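# Disassemble test cell and sort its parts

## Task

Dismantle the test cell: every plastic rod from it must end up inside the dish, and the pan (still with its hoses attached), the frames and the electrode plate must each lie next to one another on the mat, with nothing left off the table.

## Robot and tools

Robot: two arms, left_arm (base near scene y = +0.355 m) and right_arm (base near y = -0.297 m), both based at table height and facing +x. Each carries a four-digit hand (index, middle, ring, thumb) with sixteen motors; right_arm has a right hand, left_arm its mirror-image left hand. Each arm has a wrist camera; cam_high is a fixed overhead camera on a stand behind the arms.

Frames. Scene frame: origin on the table surface halfway between the arms, +x away from the robot over the table, +y toward left_arm, +z up. Arm names are not image sides. Reported hand positions (metres) and quaternions (wxyz) are in that arm's own base frame, which is nearly aligned with the scene frame but shifted to its base. Motion offsets are in the axes of the arm's current Hand target. Hand point axes (right hand): +z points along straightened fingers toward the tips, +y points out of the palm face, +x runs across the palm away from the thumb. On the left hand +x runs toward the thumb instead. The hand point sits just in front of the palm, between index and middle knuckles; straight fingertips reach about 0.14 m beyond the knuckles. A rigid mast behind the wrist on the palm side can collide with objects.

execute_actions(actions, cameras). actions is a list of up to 15 actions; each action is a table of at most 15 rows, one per 1/30 s step, lasting 0.5 s; if shorter, its final row is held. Every row has exactly 48 numbers, each in [-1, 1], covering both arms even if one is idle:
1-6: left_arm dx, dy, dz, rx, ry, rz
7-22: left hand motor goals
23: left current_limit; 24: left speed
25-30: right_arm dx, dy, dz, rx, ry, rz
31-46: right hand motor goals
47: right current_limit; 48: right speed.
Arm numbers are offsets, not poses: each row states a displacement from the Hand target as it was when that action began (not cumulative across rows), in the target's own axes. Scale: 1.0 equals 0.6 m for dx/dy/dz and 180 degrees for the rotation vector rx/ry/rz. The next action starts from the new target, so a repeated offset moves further. The controller limits commanded orientation to 40 degrees from the measured one and favours position if both cannot be met; an action may fall short. All-zero arm numbers re-request the current target. To stop pressing on something, command the target back past the hand point.
Hand motor order (both hands): index_abd, index_mcp, index_pip, index_dip, middle_abd, middle_mcp, middle_pip, middle_dip, ring_abd, ring_mcp, ring_pip, ring_dip, thumb_cmc, thumb_axl, thumb_mcp, thumb_ipl. These are absolute goal angles scaled linearly between each hinge's stops, not offsets. Straight values: _abd 0.00, _mcp -0.75, _pip -0.58, _dip -0.70, thumb_cmc -0.71, thumb_axl -0.68, thumb_mcp -0.23, thumb_ipl -0.17. Toward +1 the fingers curl toward the palm, _abd spreads a finger away from the thumb, thumb_cmc brings the thumb in front of the palm, and thumb_mcp/ipl bend it. A 0 is a real goal; to keep a hand unchanged, resend its hand_goal, current_limit and speed. current_limit maps -1..+1 to 0..550 mA (floor 11 mA); speed sets motion rate as (speed+1)/2 of 8.5 rad/s. Initial values: +0.4 and -0.6; settings persist. cameras: list of names (cam_high, cam_left_wrist, cam_right_wrist), ["all"], or []; an empty actions list returns all images by default. An unknown name invalidates the call.

Results: end_effector_position, end_effector_quat_wxyz, Hand target (the next offsets' origin), joint positions, velocities ("within noise" means at rest), joint torques (including gravity; noisy), and per motor hand_goal, hand_measured, hand_current_ma, hand_state (moving, goal, blocked, overload). Grip force comes from a goal set beyond the object's surface. Arms sag under load and friction; reported hand position may be a few cm off, so command extra height when lifting.

zoom_image(camera, region): enlarges [x0, y0, x1, y1] pixels (origin top-left, max 504x504) from the newest image of cam_high, cam_left_wrist or cam_right_wrist. read_manual(section) only returns licence text. finished_scene(scene) ends the current scene irreversibly; pass the current scene number, and only after the goal holds with the robot idle.

Avoid: dropping or releasing moving parts, anything leaving the table, slamming into or hard pushes on fixed or heavy items, any contact or squeeze between the two hands or arms, motor currents at 495 mA or more for 5 s (motor shuts off 10 s), and heat buildup from holding loads, long reach or pushing at unreachable poses (MOTOR HOT at 85 °C; the arm drops at 100 °C). Loose objects may occasionally be nudged by outside disturbances.

Each tool is called after "Emit:" in YAML: its name, and indented under it one key for each argument.

## Session

Emit:
execute_actions:
  actions: []

Scene clock: 0.00 s.
left_arm: end_effector_position=(+0.7674, -0.3634, +0.2034) hand_goal=(+0.000, -0.754, -0.576, -0.696, +0.000, -0.754, -0.576, -0.696, +0.000, -0.754, -0.576, -0.696, -0.714, -0.678, -0.226, -0.168) hand_measured=(+0.000, -0.754, -0.576, -0.696, +0.000, -0.754, -0.576, -0.696, +0.000, -0.754, -0.576, -0.696, -0.714, -0.678, -0.226, -0.168) hand_current_ma=(+0, +0, +0, +0, +0, +0, +0, +0, +0, +0, +0, +0, +0, +0, +0, +0) hand_state=(goal, goal, goal, goal, goal, goal, goal, goal, goal, goal, goal, goal, goal, goal, goal, goal) hand_current_limit=0.40 hand_speed=-0.60 end_effector_quat_wxyz=(+0.421, +0.205, +0.741, -0.481) | right_arm: end_effector_position=(+0.2465, -0.1316, +0.1397) hand_goal=(+0.000, -0.754, -0.576, -0.696, +0.000, -0.754, -0.576, -0.696, +0.000, -0.754, -0.576, -0.696, -0.714, -0.678, -0.226, -0.168) hand_measured=(+0.000, -0.754, -0.576, -0.696, +0.000, -0.754, -0.576, -0.696, +0.000, -0.754, -0.576, -0.696, -0.714, -0.678, -0.226, -0.168) hand_current_ma=(+0, +0, +0, +0, +0, +0, +0, +0, +0, +0, +0, +0, +0, +0, +0, +0) hand_state=(goal, goal, goal, goal, goal, goal, goal, goal, goal, goal, goal, goal, goal, goal, goal, goal) hand_current_limit=0.40 hand_speed=-0.60 end_effector_quat_wxyz=(-0.080, +0.143, +0.983, -0.079)
Joint positions: left_arm=[-0.363 2.047 1.734 0.061 0.742 -1.98] | right_arm=[-0.662 1.161 0.885 -1.356 0.216 -1.937]
Joint velocities: within noise
Joint torques (N m): no reading
Heat: left arm: hottest wrist roll 33 °C; right arm: hottest shoulder 34 °C.
Hand target: left_arm +0.7738, -0.3658, +0.2061; +0.426, +0.207, +0.738, -0.481 | right_arm +0.2522, -0.1359, +0.1455; -0.073, +0.144, +0.983, -0.083

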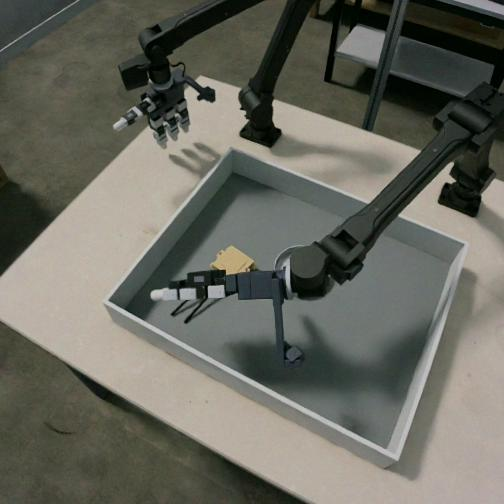

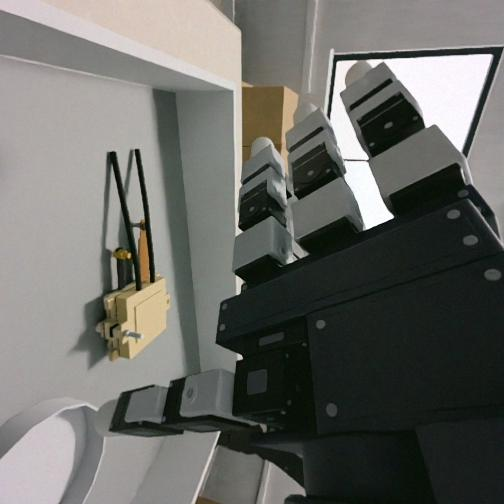

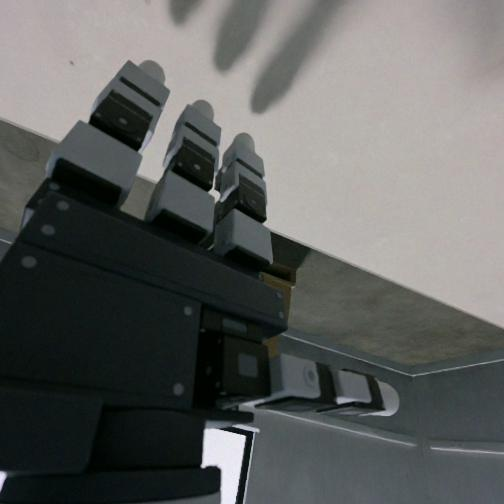

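Emit:
zoom_image:
  camera: "cam_high"
  region: [100, 180, 350, 400]

Emit:
zoom_image:
  camera: "cam_left_wrist"
  region: [0, 100, 260, 504]

Scaled by 2.016 from the camera's 504x504 image, which has a finer 720x720 frame.

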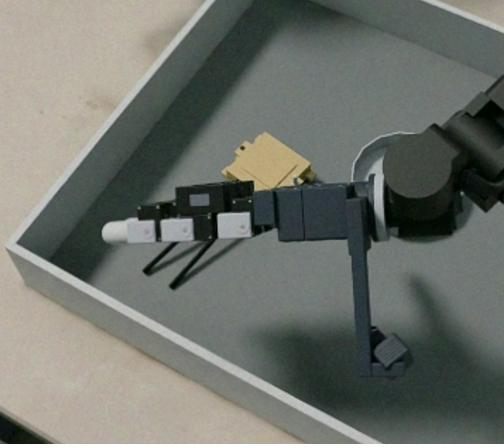

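Scaled by 1.248 from the camera's 504x504 image, which has a finer 720x720 frame.

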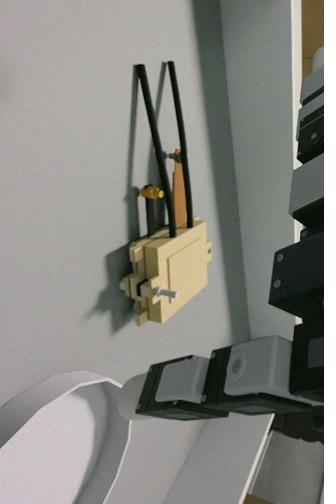

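Emit:
execute_actions:
  actions:
    - [[0.02,-0.09,-0.16,0,0,0, 0,-0.754,-0.576,-0.696,0,-0.754,-0.576,-0.696,0,-0.754,-0.576,-0.696,-0.714,-0.678,-0.226,-0.168,0.4,-0.6, 0,0,0,0,0,0, 0,-0.754,-0.576,-0.696,0,-0.754,-0.576,-0.696,0,-0.754,-0.576,-0.696,-0.714,-0.678,-0.226,-0.168,0.4,-0.6]]
    - [[0.02,-0.09,-0.16,0,0,0, 0,-0.754,-0.576,-0.696,0,-0.754,-0.576,-0.696,0,-0.754,-0.576,-0.696,-0.714,-0.678,-0.226,-0.168,0.4,-0.6, 0,0,0,0,0,0, 0,-0.754,-0.576,-0.696,0,-0.754,-0.576,-0.696,0,-0.754,-0.576,-0.696,-0.714,-0.678,-0.226,-0.168,0.4,-0.6]]
  cameras: ["cam_high"]

Scene clock: 3.17 s.
left_arm: end_effector_position=(+0.6009, -0.2494, +0.2837) hand_goal=(+0.000, -0.754, -0.576, -0.696, +0.000, -0.754, -0.576, -0.696, +0.000, -0.754, -0.576, -0.696, -0.714, -0.678, -0.226, -0.168) hand_measured=(-0.002, -0.748, -0.576, -0.696, -0.002, -0.748, -0.576, -0.696, -0.002, -0.750, -0.576, -0.696, -0.710, -0.678, -0.226, -0.168) hand_current_ma=(+0, +3, +0, +0, +0, +3, +0, +0, +0, +2, +0, +0, +2, +0, +0, +0) hand_state=(goal, goal, goal, goal, goal, goal, goal, goal, goal, goal, goal, goal, goal, goal, goal, goal) hand_current_limit=0.40 hand_speed=-0.60 end_effector_quat_wxyz=(+0.431, +0.208, +0.734, -0.483) | right_arm: end_effector_position=(+0.2465, -0.1316, +0.1397) hand_goal=(+0.000, -0.754, -0.576, -0.696, +0.000, -0.754, -0.576, -0.696, +0.000, -0.754, -0.576, -0.696, -0.714, -0.678, -0.226, -0.168) hand_measured=(+0.000, -0.754, -0.576, -0.696, +0.000, -0.754, -0.576, -0.696, +0.000, -0.754, -0.576, -0.696, -0.714, -0.678, -0.224, -0.168) hand_current_ma=(+0, +2, -1, +0, +0, +2, -1, +0, +0, +2, -1, +0, +0, +2, +6, +1) hand_state=(goal, goal, goal, goal, goal, goal, goal, goal, goal, goal, goal, goal, goal, goal, goal, goal) hand_current_limit=0.40 hand_speed=-0.60 end_effector_quat_wxyz=(-0.080, +0.143, +0.983, -0.079)
Joint positions: left_arm=[-0.267 1.492 1.174 0.073 0.836 -1.954] | right_arm=[-0.662 1.161 0.885 -1.356 0.216 -1.937]
Joint torques (N m): left_arm=[-0.44 -10.93 11.02 1.7 0.28 0.1] | right_arm=[-0.26 -4.95 8.72 0.25 0.3 0.04]
Heat: left arm: hottest wrist roll 33 °C; right arm: hottest shoulder 34 °C.
Hand target: left_arm +0.6008, -0.2470, +0.2775; +0.426, +0.207, +0.738, -0.481 | right_arm +0.2522, -0.1359, +0.1455; -0.073, +0.144, +0.983, -0.083
Off the commanded pose: left_arm 0.007 m, 1 deg | right_arm 0.009 m, 1 deg.
Images, in order (width x height): cam_high 504x504.

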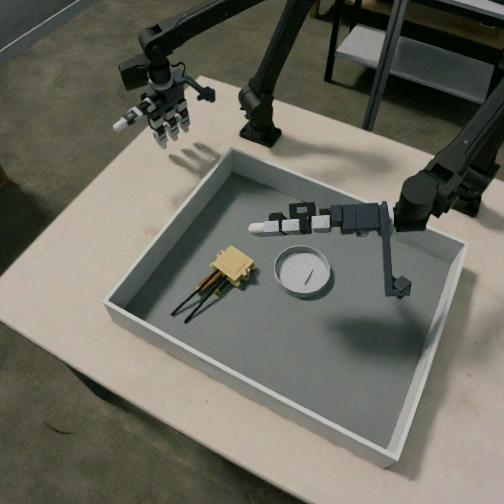

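Emit:
zoom_image:
  camera: "cam_high"
  region: [160, 230, 280, 330]

Emit:
zoom_image:
  camera: "cam_high"
  region: [100, 140, 480, 470]

Scaled by 4.200 from the camera's 504x504 image, which has a finer 720x720 frame.

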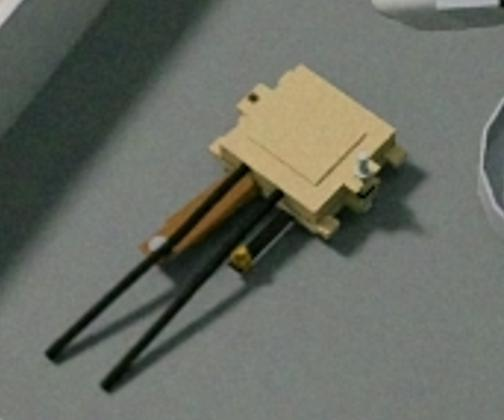

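Scaled by 1.326 from the camera's 504x504 image, which has a finer 720x720 frame.

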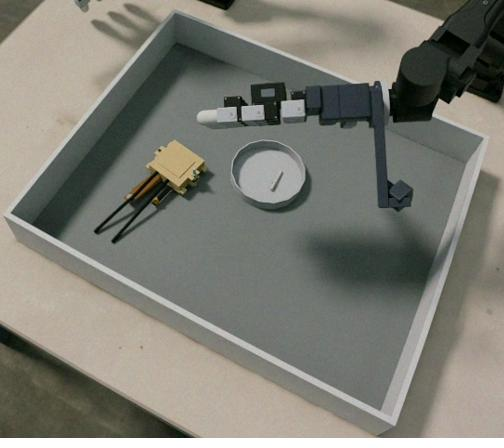

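Emit:
execute_actions:
  actions:
    - [[0.02,0,0.02,0,0,0, 0,-0.754,-0.576,-0.696,0,-0.754,-0.576,-0.696,0,-0.754,-0.576,-0.696,-0.9,-0.678,0.787,0.7,0.4,0, 0,0,0,0,0,0, 0,-0.754,-0.576,-0.696,0,-0.754,-0.576,-0.696,0,-0.754,-0.576,-0.696,-0.714,-0.678,-0.226,-0.168,0.4,-0.6]]
    - [[0.11,0,0.12,0,0,0, 0,-0.754,-0.576,-0.696,0,-0.754,-0.576,-0.696,0,-0.754,-0.576,-0.696,-0.9,-0.678,0.787,0.7,0.4,0, 0,0,0,0,0,0, 0,-0.754,-0.576,-0.696,0,-0.754,-0.576,-0.696,0,-0.754,-0.576,-0.696,-0.714,-0.678,-0.226,-0.168,0.4,-0.6]]
    - [[0.11,0,0.12,0,0,0, 0,-0.754,-0.576,-0.696,0,-0.754,-0.576,-0.696,0,-0.754,-0.576,-0.696,-0.9,-0.678,0.787,0.7,0.4,0, 0,0,0,0,0,0, 0,-0.754,-0.576,-0.696,0,-0.754,-0.576,-0.696,0,-0.754,-0.576,-0.696,-0.714,-0.678,-0.226,-0.168,0.4,-0.6]]
  cameras: ["cam_left_wrist","cam_high"]

Emit:
zoom_image:
  camera: "cam_left_wrist"
  region: [0, 100, 260, 360]

Scene clock: 14.57 s.
left_arm: end_effector_position=(+0.5742, -0.3958, +0.1230) hand_goal=(+0.000, -0.754, -0.576, -0.696, +0.000, -0.754, -0.576, -0.696, +0.000, -0.754, -0.576, -0.696, -0.900, -0.678, +0.786, +0.700) hand_measured=(-0.002, -0.748, -0.576, -0.696, -0.002, -0.748, -0.576, -0.696, -0.002, -0.748, -0.576, -0.696, -0.886, -0.676, +0.412, +0.458) hand_current_ma=(+0, +3, +0, +0, -1, +3, +0, +0, +0, +3, +0, +0, +11, +1, -385, -385) hand_state=(goal, goal, goal, goal, goal, goal, goal, goal, goal, goal, goal, goal, goal, goal, blocked, blocked) hand_current_limit=0.40 hand_speed=0.00 end_effector_quat_wxyz=(+0.413, +0.210, +0.747, -0.477) | right_arm: end_effector_position=(+0.2465, -0.1316, +0.1397) hand_goal=(+0.000, -0.754, -0.576, -0.696, +0.000, -0.754, -0.576, -0.696, +0.000, -0.754, -0.576, -0.696, -0.714, -0.678, -0.226, -0.168) hand_measured=(+0.000, -0.754, -0.576, -0.696, +0.000, -0.754, -0.576, -0.696, +0.000, -0.754, -0.576, -0.696, -0.714, -0.678, -0.224, -0.168) hand_current_ma=(+0, +2, -1, +0, +0, +2, -1, +0, +0, +2, -1, +0, +0, +2, +6, +1) hand_state=(goal, goal, goal, goal, goal, goal, goal, goal, goal, goal, goal, goal, goal, goal, goal, goal) hand_current_limit=0.40 hand_speed=-0.60 end_effector_quat_wxyz=(-0.080, +0.143, +0.983, -0.079)
Joint positions: left_arm=[-0.55 1.785 1.087 0.455 0.568 -2.022] | right_arm=[-0.662 1.161 0.885 -1.356 0.216 -1.937]
Joint torques (N m): left_arm=[-0.26 -12.51 11.96 3.59 0.04 -0.06] | right_arm=[-0.26 -5.01 8.73 0.24 0.31 0.05]
Heat: left arm: hottest elbow 34 °C; right arm: hottest shoulder 34 °C.
Hand target: left_arm +0.5883, -0.4003, +0.1310; +0.426, +0.207, +0.738, -0.481 | right_arm +0.2522, -0.1359, +0.1455; -0.073, +0.144, +0.983, -0.083
Off the commanded pose: left_arm 0.017 m, 2 deg | right_arm 0.009 m, 1 deg.
camera_calibration:
cam_left_wrist: T_world_to_cam=[[0.00728468, -0.264284, 0.964417, -0.253093], [-0.903346, 0.411874, 0.119691, 0.610333], [-0.42885, -0.872075, -0.23574, 0.0505374], [0, 0, 0, 1]] pos_world=[0.574859, -0.274196, 0.18295]
Images, in order (width x height): cam_high 504x504, cam_left_wrist 504x504.

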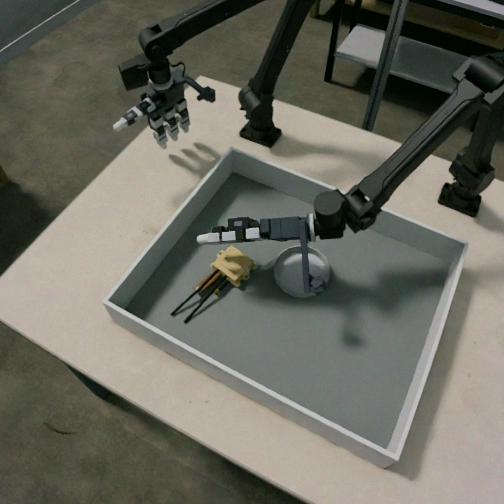

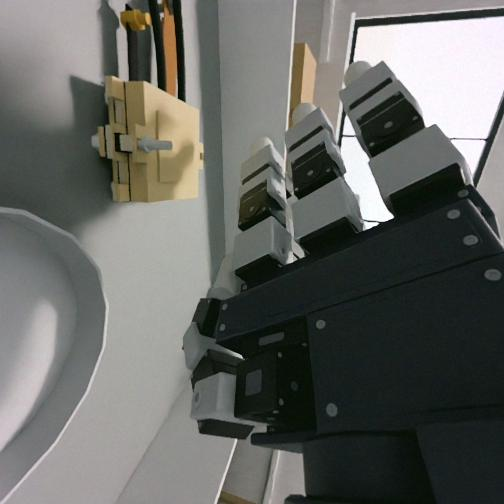

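Scaled by 1.938 from the camera's 504x504 image, which has a finer 720x720 frame.

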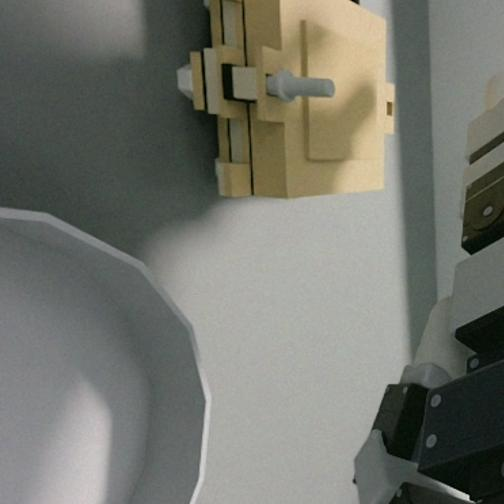

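Emit:
execute_actions:
  actions:
    - [[-0.1,0.078,0.05,0,0,0, 0,-0.754,-0.576,-0.696,0,-0.754,-0.576,-0.696,0,-0.754,-0.576,-0.696,-0.9,-0.678,0.4,0.44,0.4,0, 0,0,0,0,0,0, 0,-0.754,-0.576,-0.696,0,-0.754,-0.576,-0.696,0,-0.754,-0.576,-0.696,-0.714,-0.678,-0.226,-0.168,0.4,-0.6]]
  cameras: ["cam_left_wrist"]

Emit:
zoom_image:
  camera: "cam_left_wrist"
  region: [0, 0, 240, 300]

Scene clock: 16.13 s.
left_arm: end_effector_position=(+0.6567, -0.3884, +0.1530) hand_goal=(+0.000, -0.754, -0.576, -0.696, +0.000, -0.754, -0.576, -0.696, +0.000, -0.754, -0.576, -0.696, -0.900, -0.678, +0.400, +0.440) hand_measured=(-0.002, -0.748, -0.576, -0.696, -0.002, -0.748, -0.576, -0.696, -0.002, -0.748, -0.576, -0.696, -0.888, -0.676, +0.394, +0.436) hand_current_ma=(+0, +3, +0, +0, -1, +3, +0, +0, -1, +3, +0, +0, +8, +1, -4, -2) hand_state=(goal, goal, goal, goal, goal, goal, goal, goal, goal, goal, goal, goal, goal, goal, goal, goal) hand_current_limit=0.40 hand_speed=0.00 end_effector_quat_wxyz=(+0.427, +0.201, +0.739, -0.481) | right_arm: end_effector_position=(+0.2465, -0.1316, +0.1397) hand_goal=(+0.000, -0.754, -0.576, -0.696, +0.000, -0.754, -0.576, -0.696, +0.000, -0.754, -0.576, -0.696, -0.714, -0.678, -0.226, -0.168) hand_measured=(+0.000, -0.754, -0.576, -0.696, +0.000, -0.754, -0.576, -0.696, +0.000, -0.754, -0.576, -0.696, -0.714, -0.678, -0.224, -0.168) hand_current_ma=(+0, +2, -1, +0, +0, +2, -1, +0, +0, +2, -1, +0, +0, +2, +6, +1) hand_state=(goal, goal, goal, goal, goal, goal, goal, goal, goal, goal, goal, goal, goal, goal, goal, goal) hand_current_limit=0.40 hand_speed=-0.60 end_effector_quat_wxyz=(-0.080, +0.143, +0.983, -0.079)
Joint positions: left_arm=[-0.47 1.887 1.317 0.355 0.629 -2.022] | right_arm=[-0.662 1.161 0.885 -1.356 0.216 -1.937]
Joint torques (N m): left_arm=[-1.14 -13.51 13.83 1.95 0.21 0.11] | right_arm=[-0.26 -4.95 8.73 0.23 0.31 0.05]
Heat: left arm: hottest elbow 34 °C; right arm: hottest shoulder 34 °C.
Hand target: left_arm +0.6677, -0.3995, +0.1504; +0.426, +0.207, +0.738, -0.481 | right_arm +0.2522, -0.1359, +0.1455; -0.073, +0.144, +0.983, -0.083
Off the commanded pose: left_arm 0.016 m, 1 deg | right_arm 0.009 m, 1 deg.
camera_calibration:
cam_left_wrist: T_world_to_cam=[[-0.00479864, -0.238975, 0.971014, -0.263872], [-0.913138, 0.396863, 0.0931588, 0.682774], [-0.407622, -0.886223, -0.220122, 0.0776042], [0, 0, 0, 1]] pos_world=[0.653834, -0.265252, 0.2097]
Images, in order (width x height): cam_left_wrist 504x504.

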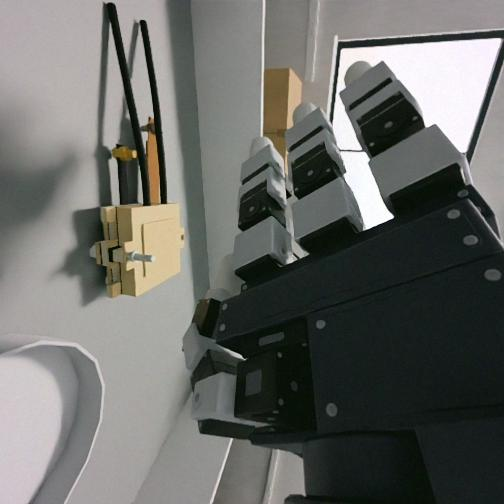

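Scaled by 1.680 from the camera's 504x504 image, which has a finer 720x720 frame.

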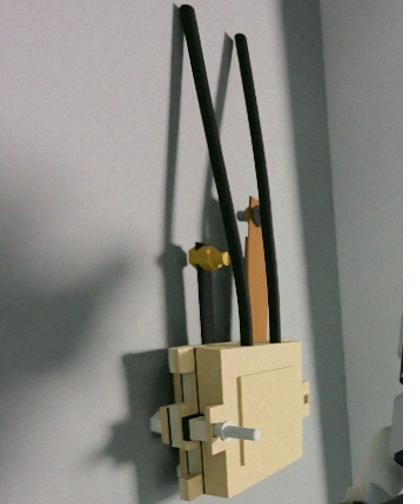

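Emit:
execute_actions:
  actions:
    - [[0.044,-0.025,-0.129,0,0,0, 0,-0.754,-0.576,-0.696,0,-0.754,-0.576,-0.696,0,-0.754,-0.576,-0.696,-0.9,-0.678,0.4,0.44,0.4,0, 0,0,0,0,0,0, 0,-0.754,-0.576,-0.696,0,-0.754,-0.576,-0.696,0,-0.754,-0.576,-0.696,-0.714,-0.678,-0.226,-0.168,0.4,-0.6]]
    - [[0.044,-0.025,-0.129,0,0,0, 0,-0.754,-0.576,-0.696,0,-0.754,-0.576,-0.696,0,-0.754,-0.576,-0.696,-0.9,-0.678,0.4,0.44,0.4,0, 0,0,0,0,0,0, 0,-0.754,-0.576,-0.696,0,-0.754,-0.576,-0.696,0,-0.754,-0.576,-0.696,-0.714,-0.678,-0.226,-0.168,0.4,-0.6]]
  cameras: ["cam_left_wrist","cam_high"]

Emit:
zoom_image:
  camera: "cam_left_wrist"
  region: [0, 100, 240, 400]

Emit:
zoom_image:
  camera: "cam_high"
  region: [170, 230, 270, 330]

Scene clock: 19.60 s.
left_arm: end_effector_position=(+0.5490, -0.2826, +0.1412) hand_goal=(+0.000, -0.754, -0.576, -0.696, +0.000, -0.754, -0.576, -0.696, +0.000, -0.754, -0.576, -0.696, -0.900, -0.678, +0.400, +0.440) hand_measured=(-0.002, -0.748, -0.576, -0.696, -0.002, -0.748, -0.576, -0.696, -0.002, -0.748, -0.576, -0.696, -0.888, -0.676, +0.396, +0.436) hand_current_ma=(+0, +3, +0, +0, -1, +3, +0, +0, -1, +3, +0, +0, +8, +1, -2, -2) hand_state=(goal, goal, goal, goal, goal, goal, goal, goal, goal, goal, goal, goal, goal, goal, goal, goal) hand_current_limit=0.40 hand_speed=0.00 end_effector_quat_wxyz=(+0.414, +0.200, +0.746, -0.481) | right_arm: end_effector_position=(+0.2465, -0.1316, +0.1397) hand_goal=(+0.000, -0.754, -0.576, -0.696, +0.000, -0.754, -0.576, -0.696, +0.000, -0.754, -0.576, -0.696, -0.714, -0.678, -0.226, -0.168) hand_measured=(+0.000, -0.754, -0.576, -0.696, +0.000, -0.754, -0.576, -0.696, +0.000, -0.754, -0.576, -0.696, -0.714, -0.678, -0.224, -0.168) hand_current_ma=(+0, +2, -1, +0, +0, +2, -1, +0, +0, +2, -1, +0, +0, +2, +6, +1) hand_state=(goal, goal, goal, goal, goal, goal, goal, goal, goal, goal, goal, goal, goal, goal, goal, goal) hand_current_limit=0.40 hand_speed=-0.60 end_effector_quat_wxyz=(-0.080, +0.143, +0.983, -0.079)
Joint positions: left_arm=[-0.367 1.592 0.886 0.441 0.738 -1.988] | right_arm=[-0.662 1.161 0.885 -1.356 0.216 -1.937]
Joint torques (N m): left_arm=[-0.5 -11.58 8.88 3.37 0.28 0.11] | right_arm=[-0.21 -4.89 8.72 0.24 0.31 0.04]
Heat: left arm: hottest elbow 34 °C; right arm: hottest shoulder 34 °C.
Hand target: left_arm +0.5507, -0.2814, +0.1500; +0.426, +0.207, +0.738, -0.481 | right_arm +0.2522, -0.1359, +0.1455; -0.073, +0.144, +0.983, -0.083
Off the commanded pose: left_arm 0.009 m, 2 deg | right_arm 0.009 m, 1 deg.
camera_calibration:
cam_left_wrist: T_world_to_cam=[[0.0192927, -0.250099, 0.968028, -0.243638], [-0.906551, 0.403951, 0.122432, 0.537814], [-0.421656, -0.879929, -0.218934, 0.13428], [0, 0, 0, 1]] pos_world=[0.548876, -0.160027, 0.199401]
Images, in order (width x height): cam_high 504x504, cam_left_wrist 504x504.

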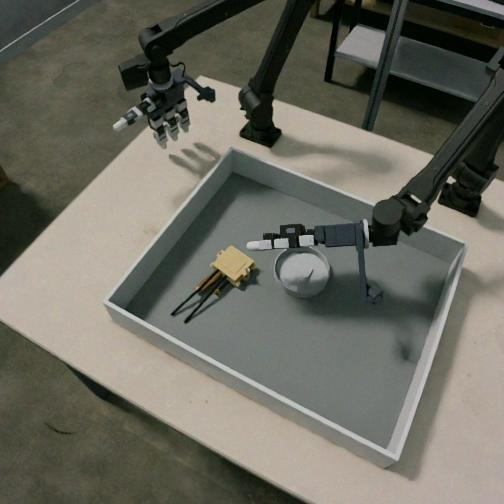

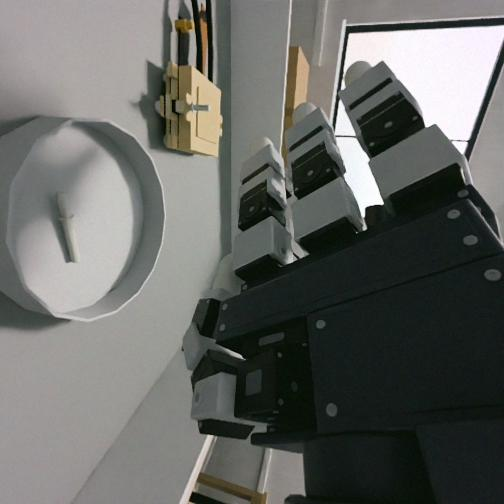

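Scaled by 1.680 from the camera's 504x504 image, which has a finer 720x720 frame.

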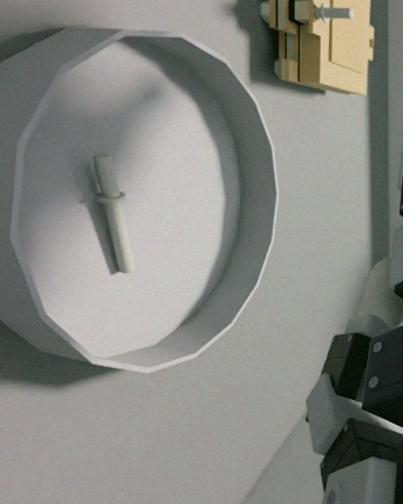

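Scaled by 5.040 from the camera's 504x504 image, which has a finer 720x720 frame.

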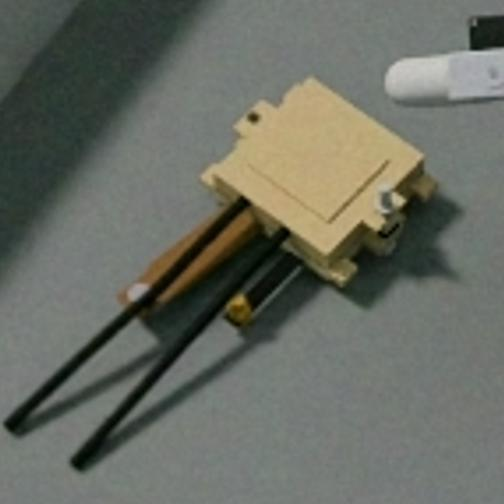

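Emit:
execute_actions:
  actions:
    - [[-0.111,0.077,-0.136,0,0,0, 0,-0.754,-0.576,-0.696,0,-0.754,-0.576,-0.696,0,-0.754,-0.576,-0.696,-0.9,-0.678,0.4,0.44,0.4,0, 0.013,-0.02,-0.105,0,0,0, 0,-0.754,-0.576,-0.696,0,-0.754,-0.576,-0.696,0,-0.754,-0.576,-0.696,-0.714,-0.678,-0.226,-0.168,0.4,-0.6]]
    - [[-0.111,0.077,-0.136,0,0,0, 0,-0.754,-0.576,-0.696,0,-0.754,-0.576,-0.696,0,-0.754,-0.576,-0.696,-0.9,-0.678,0.4,0.44,0.4,0, 0.013,-0.02,-0.105,0,0,0, 0,-0.754,-0.576,-0.696,0,-0.754,-0.576,-0.696,0,-0.754,-0.576,-0.696,-0.714,-0.678,-0.226,-0.168,0.4,-0.6]]
    - [[0,0,0,0,0,0, 0,-0.754,-0.576,-0.696,0,-0.754,-0.576,-0.696,0,-0.754,-0.576,-0.696,-0.9,-0.678,0.4,0.44,0.4,0, -0.085,0.19,-0.032,0,0,0, 0,-0.754,-0.576,-0.696,0,-0.754,-0.576,-0.696,0,-0.754,-0.576,-0.696,-0.714,-0.678,-0.226,-0.168,0.4,-0.6]]
    - [[0,0,0,0,0,0, 0,-0.754,-0.576,-0.696,0,-0.754,-0.576,-0.696,0,-0.754,-0.576,-0.696,-0.9,-0.678,0.4,0.44,0.4,0, -0.085,0.19,-0.032,0,0,0, 0,-0.754,-0.576,-0.696,0,-0.754,-0.576,-0.696,0,-0.754,-0.576,-0.696,-0.714,-0.678,-0.226,-0.168,0.4,-0.6]]
    - [[0,0,0,0,0,0, 0,-0.754,-0.576,-0.696,0,-0.754,-0.576,-0.696,0,-0.754,-0.576,-0.696,-0.9,-0.678,0.4,0.44,0.4,0, -0.085,0.19,-0.032,0,0,0, 0,-0.754,-0.576,-0.696,0,-0.754,-0.576,-0.696,0,-0.754,-0.576,-0.696,-0.714,-0.678,-0.226,-0.168,0.4,-0.6]]
  cameras: ["all"]

Scene clock: 32.83 s.
left_arm: end_effector_position=(+0.6045, -0.0818, +0.2265) hand_goal=(+0.000, -0.754, -0.576, -0.696, +0.000, -0.754, -0.576, -0.696, +0.000, -0.754, -0.576, -0.696, -0.900, -0.678, +0.400, +0.440) hand_measured=(-0.002, -0.748, -0.576, -0.696, -0.002, -0.746, -0.576, -0.696, -0.002, -0.748, -0.576, -0.696, -0.890, -0.676, +0.396, +0.438) hand_current_ma=(-1, +4, +0, +0, -1, +4, +0, +0, -1, +4, +0, +0, +7, +1, -2, -2) hand_state=(goal, goal, goal, goal, goal, goal, goal, goal, goal, goal, goal, goal, goal, goal, goal, goal) hand_current_limit=0.40 hand_speed=0.00 end_effector_quat_wxyz=(+0.419, +0.199, +0.742, -0.484) | right_arm: end_effector_position=(+0.4828, +0.1518, +0.2357) hand_goal=(+0.000, -0.754, -0.576, -0.696, +0.000, -0.754, -0.576, -0.696, +0.000, -0.754, -0.576, -0.696, -0.714, -0.678, -0.226, -0.168) hand_measured=(+0.000, -0.752, -0.576, -0.696, +0.000, -0.752, -0.576, -0.696, +0.000, -0.752, -0.576, -0.696, -0.712, -0.678, -0.222, -0.168) hand_current_ma=(+0, +7, -1, +0, +0, +7, -1, +0, +0, +6, -1, +0, +4, +2, +11, +1) hand_state=(goal, goal, goal, goal, goal, goal, goal, goal, goal, goal, goal, goal, goal, goal, goal, goal) hand_current_limit=0.40 hand_speed=-0.60 end_effector_quat_wxyz=(-0.059, +0.133, +0.987, -0.071)
Joint positions: left_arm=[0.075 1.518 1.098 -0.041 1.155 -1.739] | right_arm=[0.211 1.607 1.576 -1.7 0.094 -1.085]
Joint torques (N m): left_arm=[-0.73 -9.47 14.6 1.25 0.51 0.11] | right_arm=[-0.85 -10.87 10.95 -0.08 0.32 0.13]
Heat: left arm: hottest elbow 36 °C; right arm: hottest shoulder 34 °C.
Hand target: left_arm +0.6201, -0.0812, +0.2393; +0.426, +0.207, +0.738, -0.481 | right_arm +0.4991, +0.1503, +0.2499; -0.073, +0.144, +0.983, -0.083
Off the commanded pose: left_arm 0.020 m, 1 deg | right_arm 0.022 m, 2 deg.
joint sent to its limit (right arm) — joint 4 (wrist pitch), lower limit. The joint targets are off in orientation, not in position.
camera_calibration:
cam_left_wrist: T_world_to_cam=[[0.0117389, -0.23866, 0.971032, -0.272233], [-0.908758, 0.402583, 0.109933, 0.500646], [-0.417158, -0.883724, -0.212158, 0.348387], [0, 0, 0, 1]] pos_world=[0.603494, 0.0413552, 0.283223]
cam_right_wrist: T_world_to_cam=[[0.893982, 0.421409, -0.152348, -0.432124], [0.35954, -0.471653, 0.805155, -0.352222], [0.267445, -0.77457, -0.573163, 0.248122], [0, 0, 0, 1]] pos_world=[0.44659, 0.208163, 0.359974]

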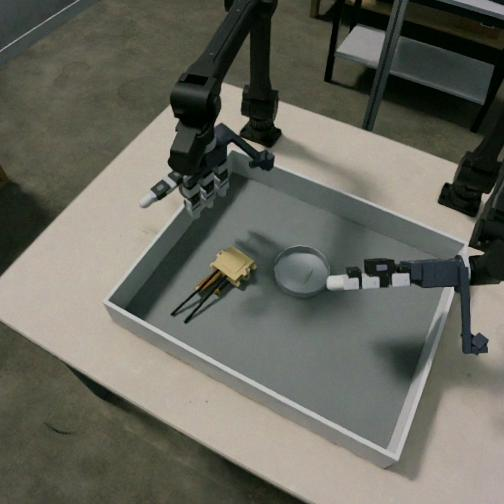

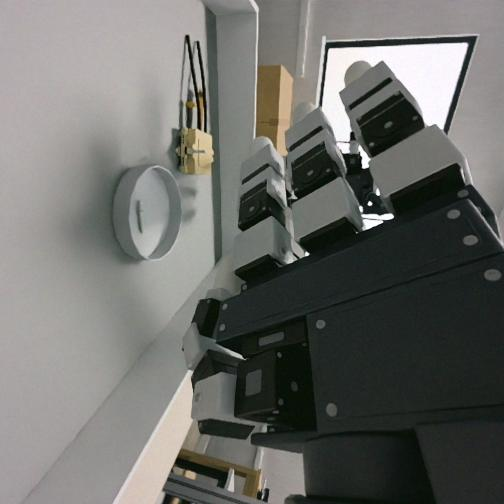

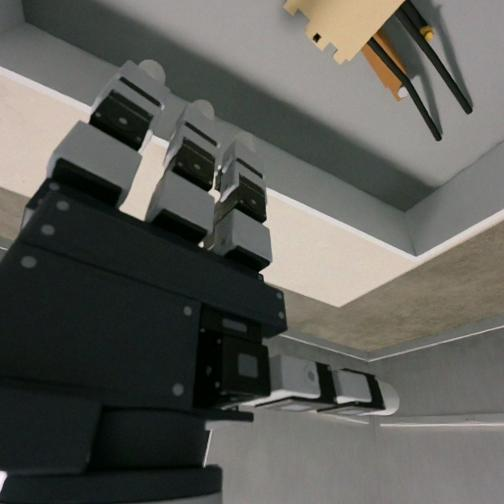

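Emit:
execute_actions:
  actions:
    - [[0,0,0,0,0,0, 0,-0.754,-0.576,-0.696,0,-0.754,-0.576,-0.696,0,-0.754,-0.576,-0.696,-0.9,-0.678,0.4,0.44,0.4,0, 0,0,0,0.1,-0.066,-0.065, 0,-0.233,0.269,-0.597,0,-0.95,-0.576,-0.696,0,-0.95,-0.576,-0.696,0.507,-0.677,-0.09,-0.168,0.4,-0.4]]
    - [[0,0,0,0,0,0, 0,-0.754,-0.576,-0.696,0,-0.754,-0.576,-0.696,0,-0.754,-0.576,-0.696,-0.9,-0.678,0.4,0.44,0.4,0, 0,0,0,0.1,-0.066,-0.065, 0,-0.233,0.269,-0.597,0,-0.95,-0.576,-0.696,0,-0.95,-0.576,-0.696,0.507,-0.677,-0.09,-0.168,0.4,-0.4]]
    - [[0,0,0,0,0,0, 0,-0.754,-0.576,-0.696,0,-0.754,-0.576,-0.696,0,-0.754,-0.576,-0.696,-0.9,-0.678,0.4,0.44,0.4,0, 0,0,0,0.1,-0.066,-0.065, 0,-0.233,0.269,-0.597,0,-0.95,-0.576,-0.696,0,-0.95,-0.576,-0.696,0.507,-0.677,-0.09,-0.168,0.4,-0.4]]
  cameras: ["all"]

Scene clock: 35.97 s.
left_arm: end_effector_position=(+0.6045, -0.0818, +0.2265) hand_goal=(+0.000, -0.754, -0.576, -0.696, +0.000, -0.754, -0.576, -0.696, +0.000, -0.754, -0.576, -0.696, -0.900, -0.678, +0.400, +0.440) hand_measured=(-0.002, -0.748, -0.576, -0.696, -0.002, -0.746, -0.576, -0.696, -0.002, -0.748, -0.576, -0.696, -0.890, -0.676, +0.396, +0.438) hand_current_ma=(-1, +4, +0, +0, -1, +4, +0, +0, -1, +4, +0, +0, +7, +1, -2, -2) hand_state=(goal, goal, goal, goal, goal, goal, goal, goal, goal, goal, goal, goal, goal, goal, goal, goal) hand_current_limit=0.40 hand_speed=0.00 end_effector_quat_wxyz=(+0.419, +0.199, +0.742, -0.484) | right_arm: end_effector_position=(+0.5006, +0.1549, +0.2489) hand_goal=(+0.000, -0.234, +0.268, -0.598, +0.000, -0.950, -0.576, -0.696, +0.000, -0.950, -0.576, -0.696, +0.506, -0.678, -0.090, -0.168) hand_measured=(+0.000, -0.232, +0.264, -0.602, +0.000, -0.936, -0.574, -0.696, +0.000, -0.936, -0.574, -0.696, +0.506, -0.678, -0.088, -0.168) hand_current_ma=(+0, +4, -12, -9, +0, +46, +3, +0, +0, +43, +4, +0, -1, +2, +4, +1) hand_state=(goal, goal, goal, goal, goal, goal, goal, goal, goal, goal, goal, goal, goal, goal, goal, goal) hand_current_limit=0.40 hand_speed=-0.40 end_effector_quat_wxyz=(+0.138, -0.220, +0.814, -0.520)
Joint positions: left_arm=[0.075 1.518 1.098 -0.041 1.155 -1.739] | right_arm=[0.536 1.625 1.54 -1.513 1.137 -1.545]
Joint torques (N m): left_arm=[-0.73 -9.52 14.57 1.24 0.52 0.1] | right_arm=[-0.67 -12.86 6.93 0.59 1.37 -0.03]
Heat: left arm: hottest elbow 37 °C; right arm: hottest shoulder 35 °C.
Hand target: left_arm +0.6201, -0.0812, +0.2393; +0.426, +0.207, +0.738, -0.481 | right_arm +0.4990, +0.1502, +0.2500; +0.140, -0.222, +0.813, -0.520
Off the commanded pose: left_arm 0.020 m, 1 deg | right_arm 0.005 m, 0 deg.
camera_calibration:
cam_left_wrist: T_world_to_cam=[[0.0117389, -0.23866, 0.971032, -0.272233], [-0.908758, 0.402583, 0.109933, 0.500646], [-0.417158, -0.883724, -0.212158, 0.348387], [0, 0, 0, 1]] pos_world=[0.603494, 0.0413552, 0.283223]
cam_right_wrist: T_world_to_cam=[[0.505227, 0.634888, -0.584519, -0.178192], [0.0891431, 0.635304, 0.7671, -0.394433], [0.85837, -0.439666, 0.264377, -0.302921], [0, 0, 0, 1]] pos_world=[0.385207, 0.230533, 0.278499]

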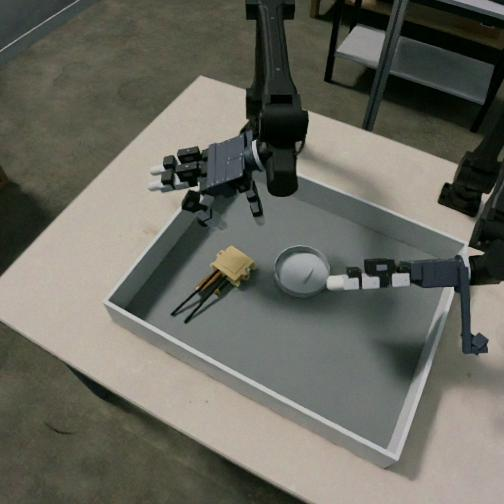

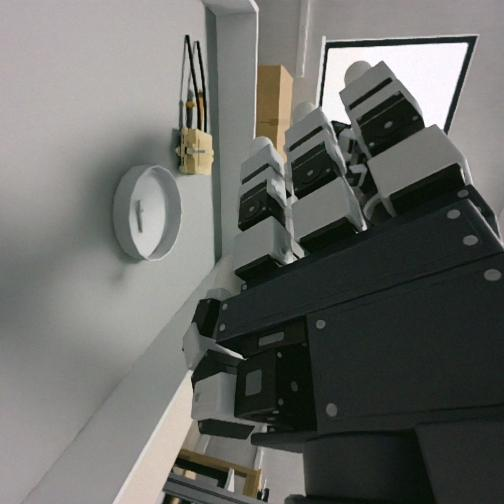

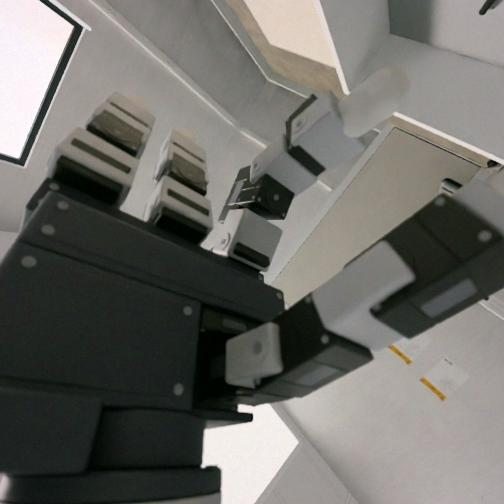

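Emit:
execute_actions:
  actions:
    - [[0,0,0,0,0,0, 0,-0.754,-0.576,-0.696,0,-0.754,-0.576,-0.696,0,-0.754,-0.576,-0.696,-0.9,-0.678,0.4,0.44,0.4,0, -0.067,0.1085,0.051,0,0,0, 0,-0.233,0.269,-0.597,0,-0.95,-0.576,-0.696,0,-0.95,-0.576,-0.696,0.507,-0.677,-0.09,-0.168,0.4,-0.4]]
    - [[0,0,0,0,0,0, 0,-0.754,-0.576,-0.696,0,-0.754,-0.576,-0.696,0,-0.754,-0.576,-0.696,-0.9,-0.678,0.4,0.44,0.4,0, 0,0,0,0,0,0, 0,-0.233,0.269,-0.597,0,-0.95,-0.576,-0.696,0,-0.95,-0.576,-0.696,0.507,-0.677,-0.09,-0.168,0.4,-0.4]]
  cameras: ["all"]

Emit:
zoom_image:
  camera: "cam_high"
  region: [140, 150, 300, 330]

Emit:
zoom_image:
  camera: "cam_left_wrist"
  region: [120, 20, 250, 280]

Scene clock: 37.73 s.
left_arm: end_effector_position=(+0.6045, -0.0818, +0.2265) hand_goal=(+0.000, -0.754, -0.576, -0.696, +0.000, -0.754, -0.576, -0.696, +0.000, -0.754, -0.576, -0.696, -0.900, -0.678, +0.400, +0.440) hand_measured=(-0.002, -0.748, -0.576, -0.696, -0.002, -0.746, -0.576, -0.696, -0.002, -0.748, -0.576, -0.696, -0.890, -0.676, +0.396, +0.438) hand_current_ma=(-1, +4, +0, +0, -1, +4, +0, +0, -1, +4, +0, +0, +7, +1, -2, -2) hand_state=(goal, goal, goal, goal, goal, goal, goal, goal, goal, goal, goal, goal, goal, goal, goal, goal) hand_current_limit=0.40 hand_speed=0.00 end_effector_quat_wxyz=(+0.419, +0.199, +0.742, -0.484) | right_arm: end_effector_position=(+0.5307, +0.1728, +0.1832) hand_goal=(+0.000, -0.234, +0.268, -0.598, +0.000, -0.950, -0.576, -0.696, +0.000, -0.950, -0.576, -0.696, +0.506, -0.678, -0.090, -0.168) hand_measured=(+0.000, -0.232, +0.264, -0.602, +0.000, -0.936, -0.574, -0.696, +0.000, -0.936, -0.574, -0.696, +0.506, -0.678, -0.088, -0.168) hand_current_ma=(+0, +4, -12, -9, +0, +46, +3, +0, +0, +43, +4, +0, -1, +2, +4, +1) hand_state=(goal, goal, goal, goal, goal, goal, goal, goal, goal, goal, goal, goal, goal, goal, goal, goal) hand_current_limit=0.40 hand_speed=-0.40 end_effector_quat_wxyz=(+0.145, -0.220, +0.813, -0.519)
Joint positions: left_arm=[0.075 1.518 1.098 -0.041 1.155 -1.739] | right_arm=[0.536 1.73 1.501 -1.339 1.138 -1.566]
Joint torques (N m): left_arm=[-0.73 -9.41 14.6 1.24 0.51 0.1] | right_arm=[-0.73 -12.57 7.66 0.66 1.19 -0.04]
Heat: left arm: hottest elbow 38 °C; right arm: hottest shoulder 35 °C.
Hand target: left_arm +0.6201, -0.0812, +0.2393; +0.426, +0.207, +0.738, -0.481 | right_arm +0.5339, +0.1703, +0.1780; +0.141, -0.222, +0.813, -0.520
Off the commanded pose: left_arm 0.020 m, 1 deg | right_arm 0.007 m, 1 deg.
camera_calibration:
cam_left_wrist: T_world_to_cam=[[0.0117389, -0.23866, 0.971032, -0.272233], [-0.908758, 0.402583, 0.109933, 0.500646], [-0.417158, -0.883724, -0.212158, 0.348387], [0, 0, 0, 1]] pos_world=[0.603494, 0.0413552, 0.283223]
cam_right_wrist: T_world_to_cam=[[0.505237, 0.641722, -0.577, -0.245761], [0.0764192, 0.632716, 0.770604, -0.351507], [0.859591, -0.433431, 0.270632, -0.306387], [0, 0, 0, 1]] pos_world=[0.414397, 0.247318, 0.211987]

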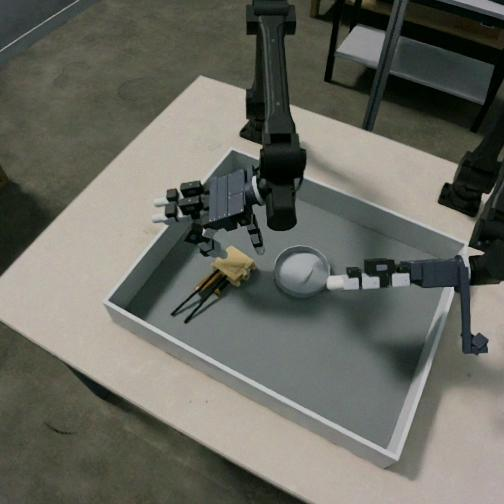

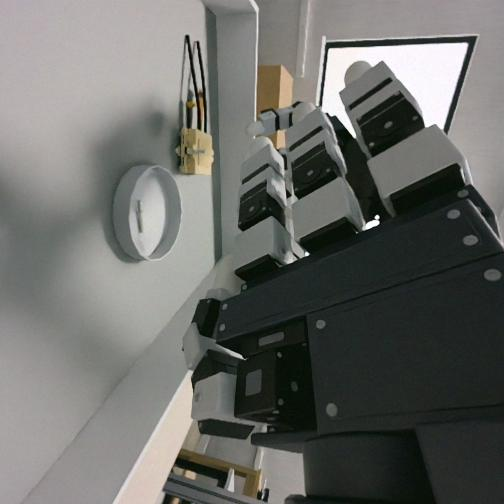

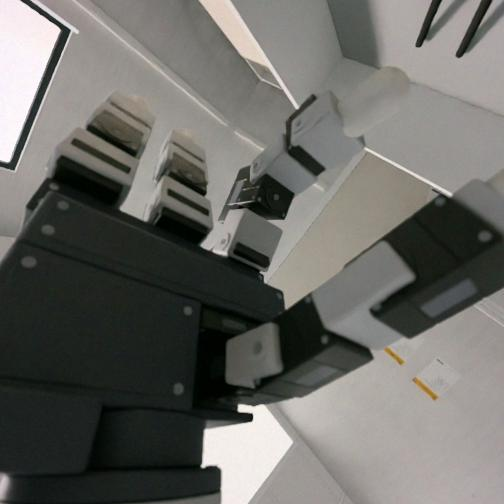

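Scaled by 2.800 from the camera's 504x504 image, which has a finer 720x720 frame.

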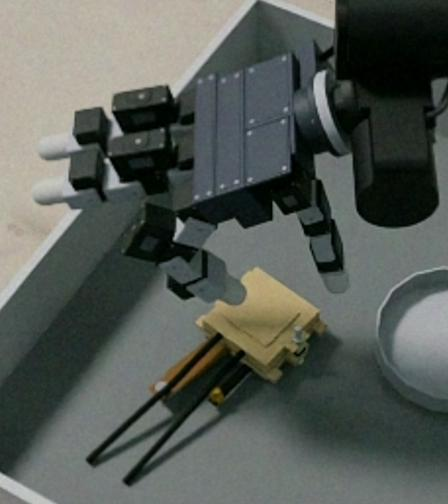

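Scaled by 1.938 from the camera's 504x504 image, which has a finer 720x720 frame.

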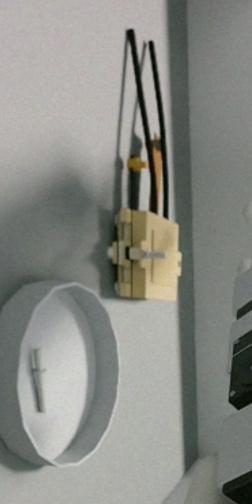

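Emit:
execute_actions:
  actions:
    - [[0,0,0,0,0,0, 0,-0.754,-0.576,-0.696,0,-0.754,-0.576,-0.696,0,-0.754,-0.576,-0.696,-0.9,-0.678,0.4,0.44,0.4,0, 0,0.0604,0.0282,0,0,0, 0,-0.233,0.269,-0.597,0,-0.95,-0.576,-0.696,0,-0.95,-0.576,-0.696,0.507,-0.677,-0.09,-0.168,0.4,-0.4]]
    - [[0,0,0,0,0,0, 0,-0.754,-0.576,-0.696,0,-0.754,-0.576,-0.696,0,-0.754,-0.576,-0.696,-0.9,-0.678,0.4,0.44,0.4,0, 0,0,0,0,0,0, 0,-0.233,0.269,-0.597,0,-0.95,-0.576,-0.696,0,-0.95,-0.576,-0.696,0.507,-0.677,-0.09,-0.168,0.4,-0.4]]
  cameras: ["all"]

Emit:
zoom_image:
  camera: "cam_high"
  region: [190, 210, 280, 300]

Emit:
zoom_image:
  camera: "cam_left_wrist"
  region: [150, 80, 250, 200]

Scene clock: 39.73 s.
left_arm: end_effector_position=(+0.6045, -0.0818, +0.2265) hand_goal=(+0.000, -0.754, -0.576, -0.696, +0.000, -0.754, -0.576, -0.696, +0.000, -0.754, -0.576, -0.696, -0.900, -0.678, +0.400, +0.440) hand_measured=(-0.002, -0.748, -0.576, -0.696, -0.002, -0.746, -0.576, -0.696, -0.002, -0.748, -0.576, -0.696, -0.890, -0.676, +0.396, +0.438) hand_current_ma=(-1, +4, +0, +0, -1, +4, +0, +0, -1, +4, +0, +0, +7, +1, -2, -2) hand_state=(goal, goal, goal, goal, goal, goal, goal, goal, goal, goal, goal, goal, goal, goal, goal, goal) hand_current_limit=0.40 hand_speed=0.00 end_effector_quat_wxyz=(+0.419, +0.199, +0.742, -0.484) | right_arm: end_effector_position=(+0.5333, +0.1743, +0.1534) hand_goal=(+0.000, -0.234, +0.268, -0.598, +0.000, -0.950, -0.576, -0.696, +0.000, -0.950, -0.576, -0.696, +0.506, -0.678, -0.090, -0.168) hand_measured=(+0.000, -0.232, +0.264, -0.602, +0.000, -0.936, -0.574, -0.696, +0.000, -0.936, -0.574, -0.696, +0.506, -0.678, -0.088, -0.168) hand_current_ma=(+0, +4, -12, -9, +0, +46, +3, +0, +0, +43, +4, +0, -1, +2, +4, +1) hand_state=(goal, goal, goal, goal, goal, goal, goal, goal, goal, goal, goal, goal, goal, goal, goal, goal) hand_current_limit=0.40 hand_speed=-0.40 end_effector_quat_wxyz=(+0.154, -0.215, +0.814, -0.517)
Joint positions: left_arm=[0.075 1.518 1.098 -0.041 1.155 -1.739] | right_arm=[0.536 1.746 1.441 -1.241 1.138 -1.566]
Joint torques (N m): left_arm=[-0.79 -9.47 14.6 1.24 0.51 0.11] | right_arm=[-0.85 -11.75 6.86 0.72 1.19 -0.04]
Heat: left arm: hottest elbow 39 °C; right arm: hottest shoulder 35 °C.
Hand target: left_arm +0.6201, -0.0812, +0.2393; +0.426, +0.207, +0.738, -0.481 | right_arm +0.5338, +0.1701, +0.1379; +0.140, -0.222, +0.813, -0.520
Off the commanded pose: left_arm 0.020 m, 1 deg | right_arm 0.016 m, 2 deg.
camera_calibration:
cam_left_wrist: T_world_to_cam=[[0.0117389, -0.23866, 0.971032, -0.272233], [-0.908758, 0.402583, 0.109933, 0.500646], [-0.417158, -0.883724, -0.212158, 0.348387], [0, 0, 0, 1]] pos_world=[0.603494, 0.0413552, 0.283223]
cam_right_wrist: T_world_to_cam=[[0.515548, 0.648068, -0.560552, -0.274341], [0.0620394, 0.624244, 0.778762, -0.321818], [0.854612, -0.436266, 0.281622, -0.298372], [0, 0, 0, 1]] pos_world=[0.416393, 0.248515, 0.180865]

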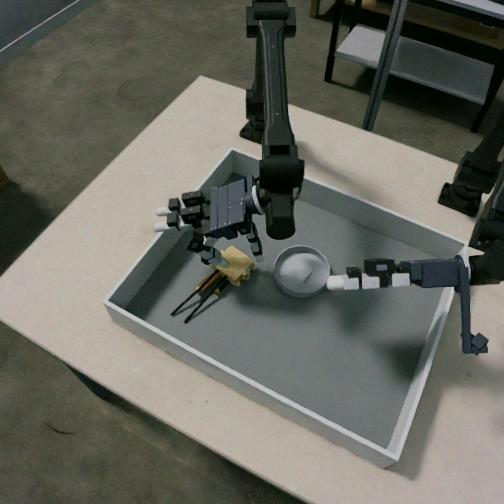

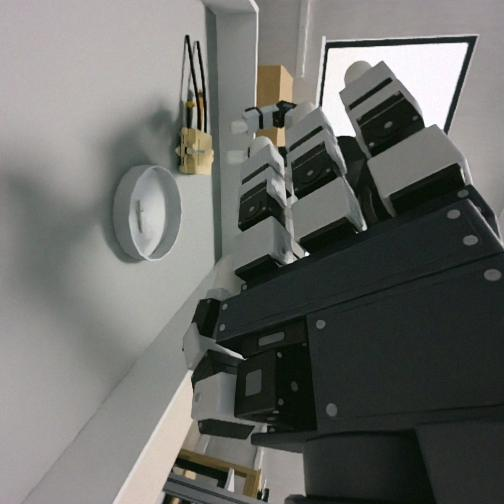

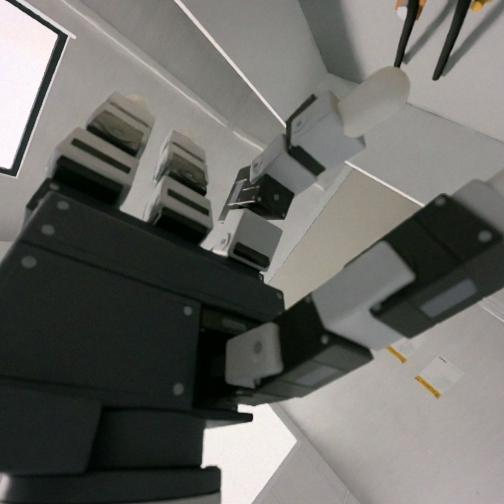

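Scaled by 5.600 from the camera's 504x504 image, which has a finer 720x720 frame.

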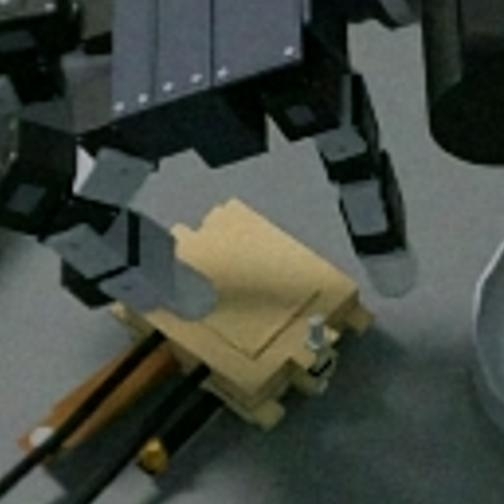

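Scaled by 4.200 from the camera's 504x504 image, which has a finer 720x720 frame.

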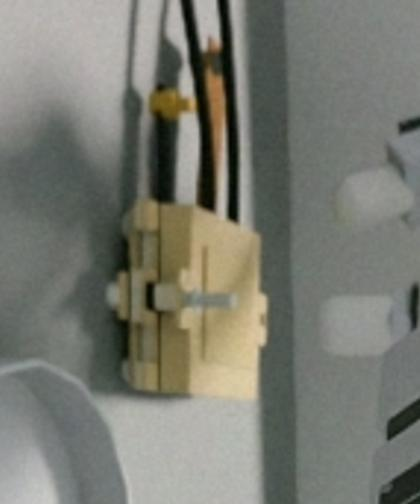

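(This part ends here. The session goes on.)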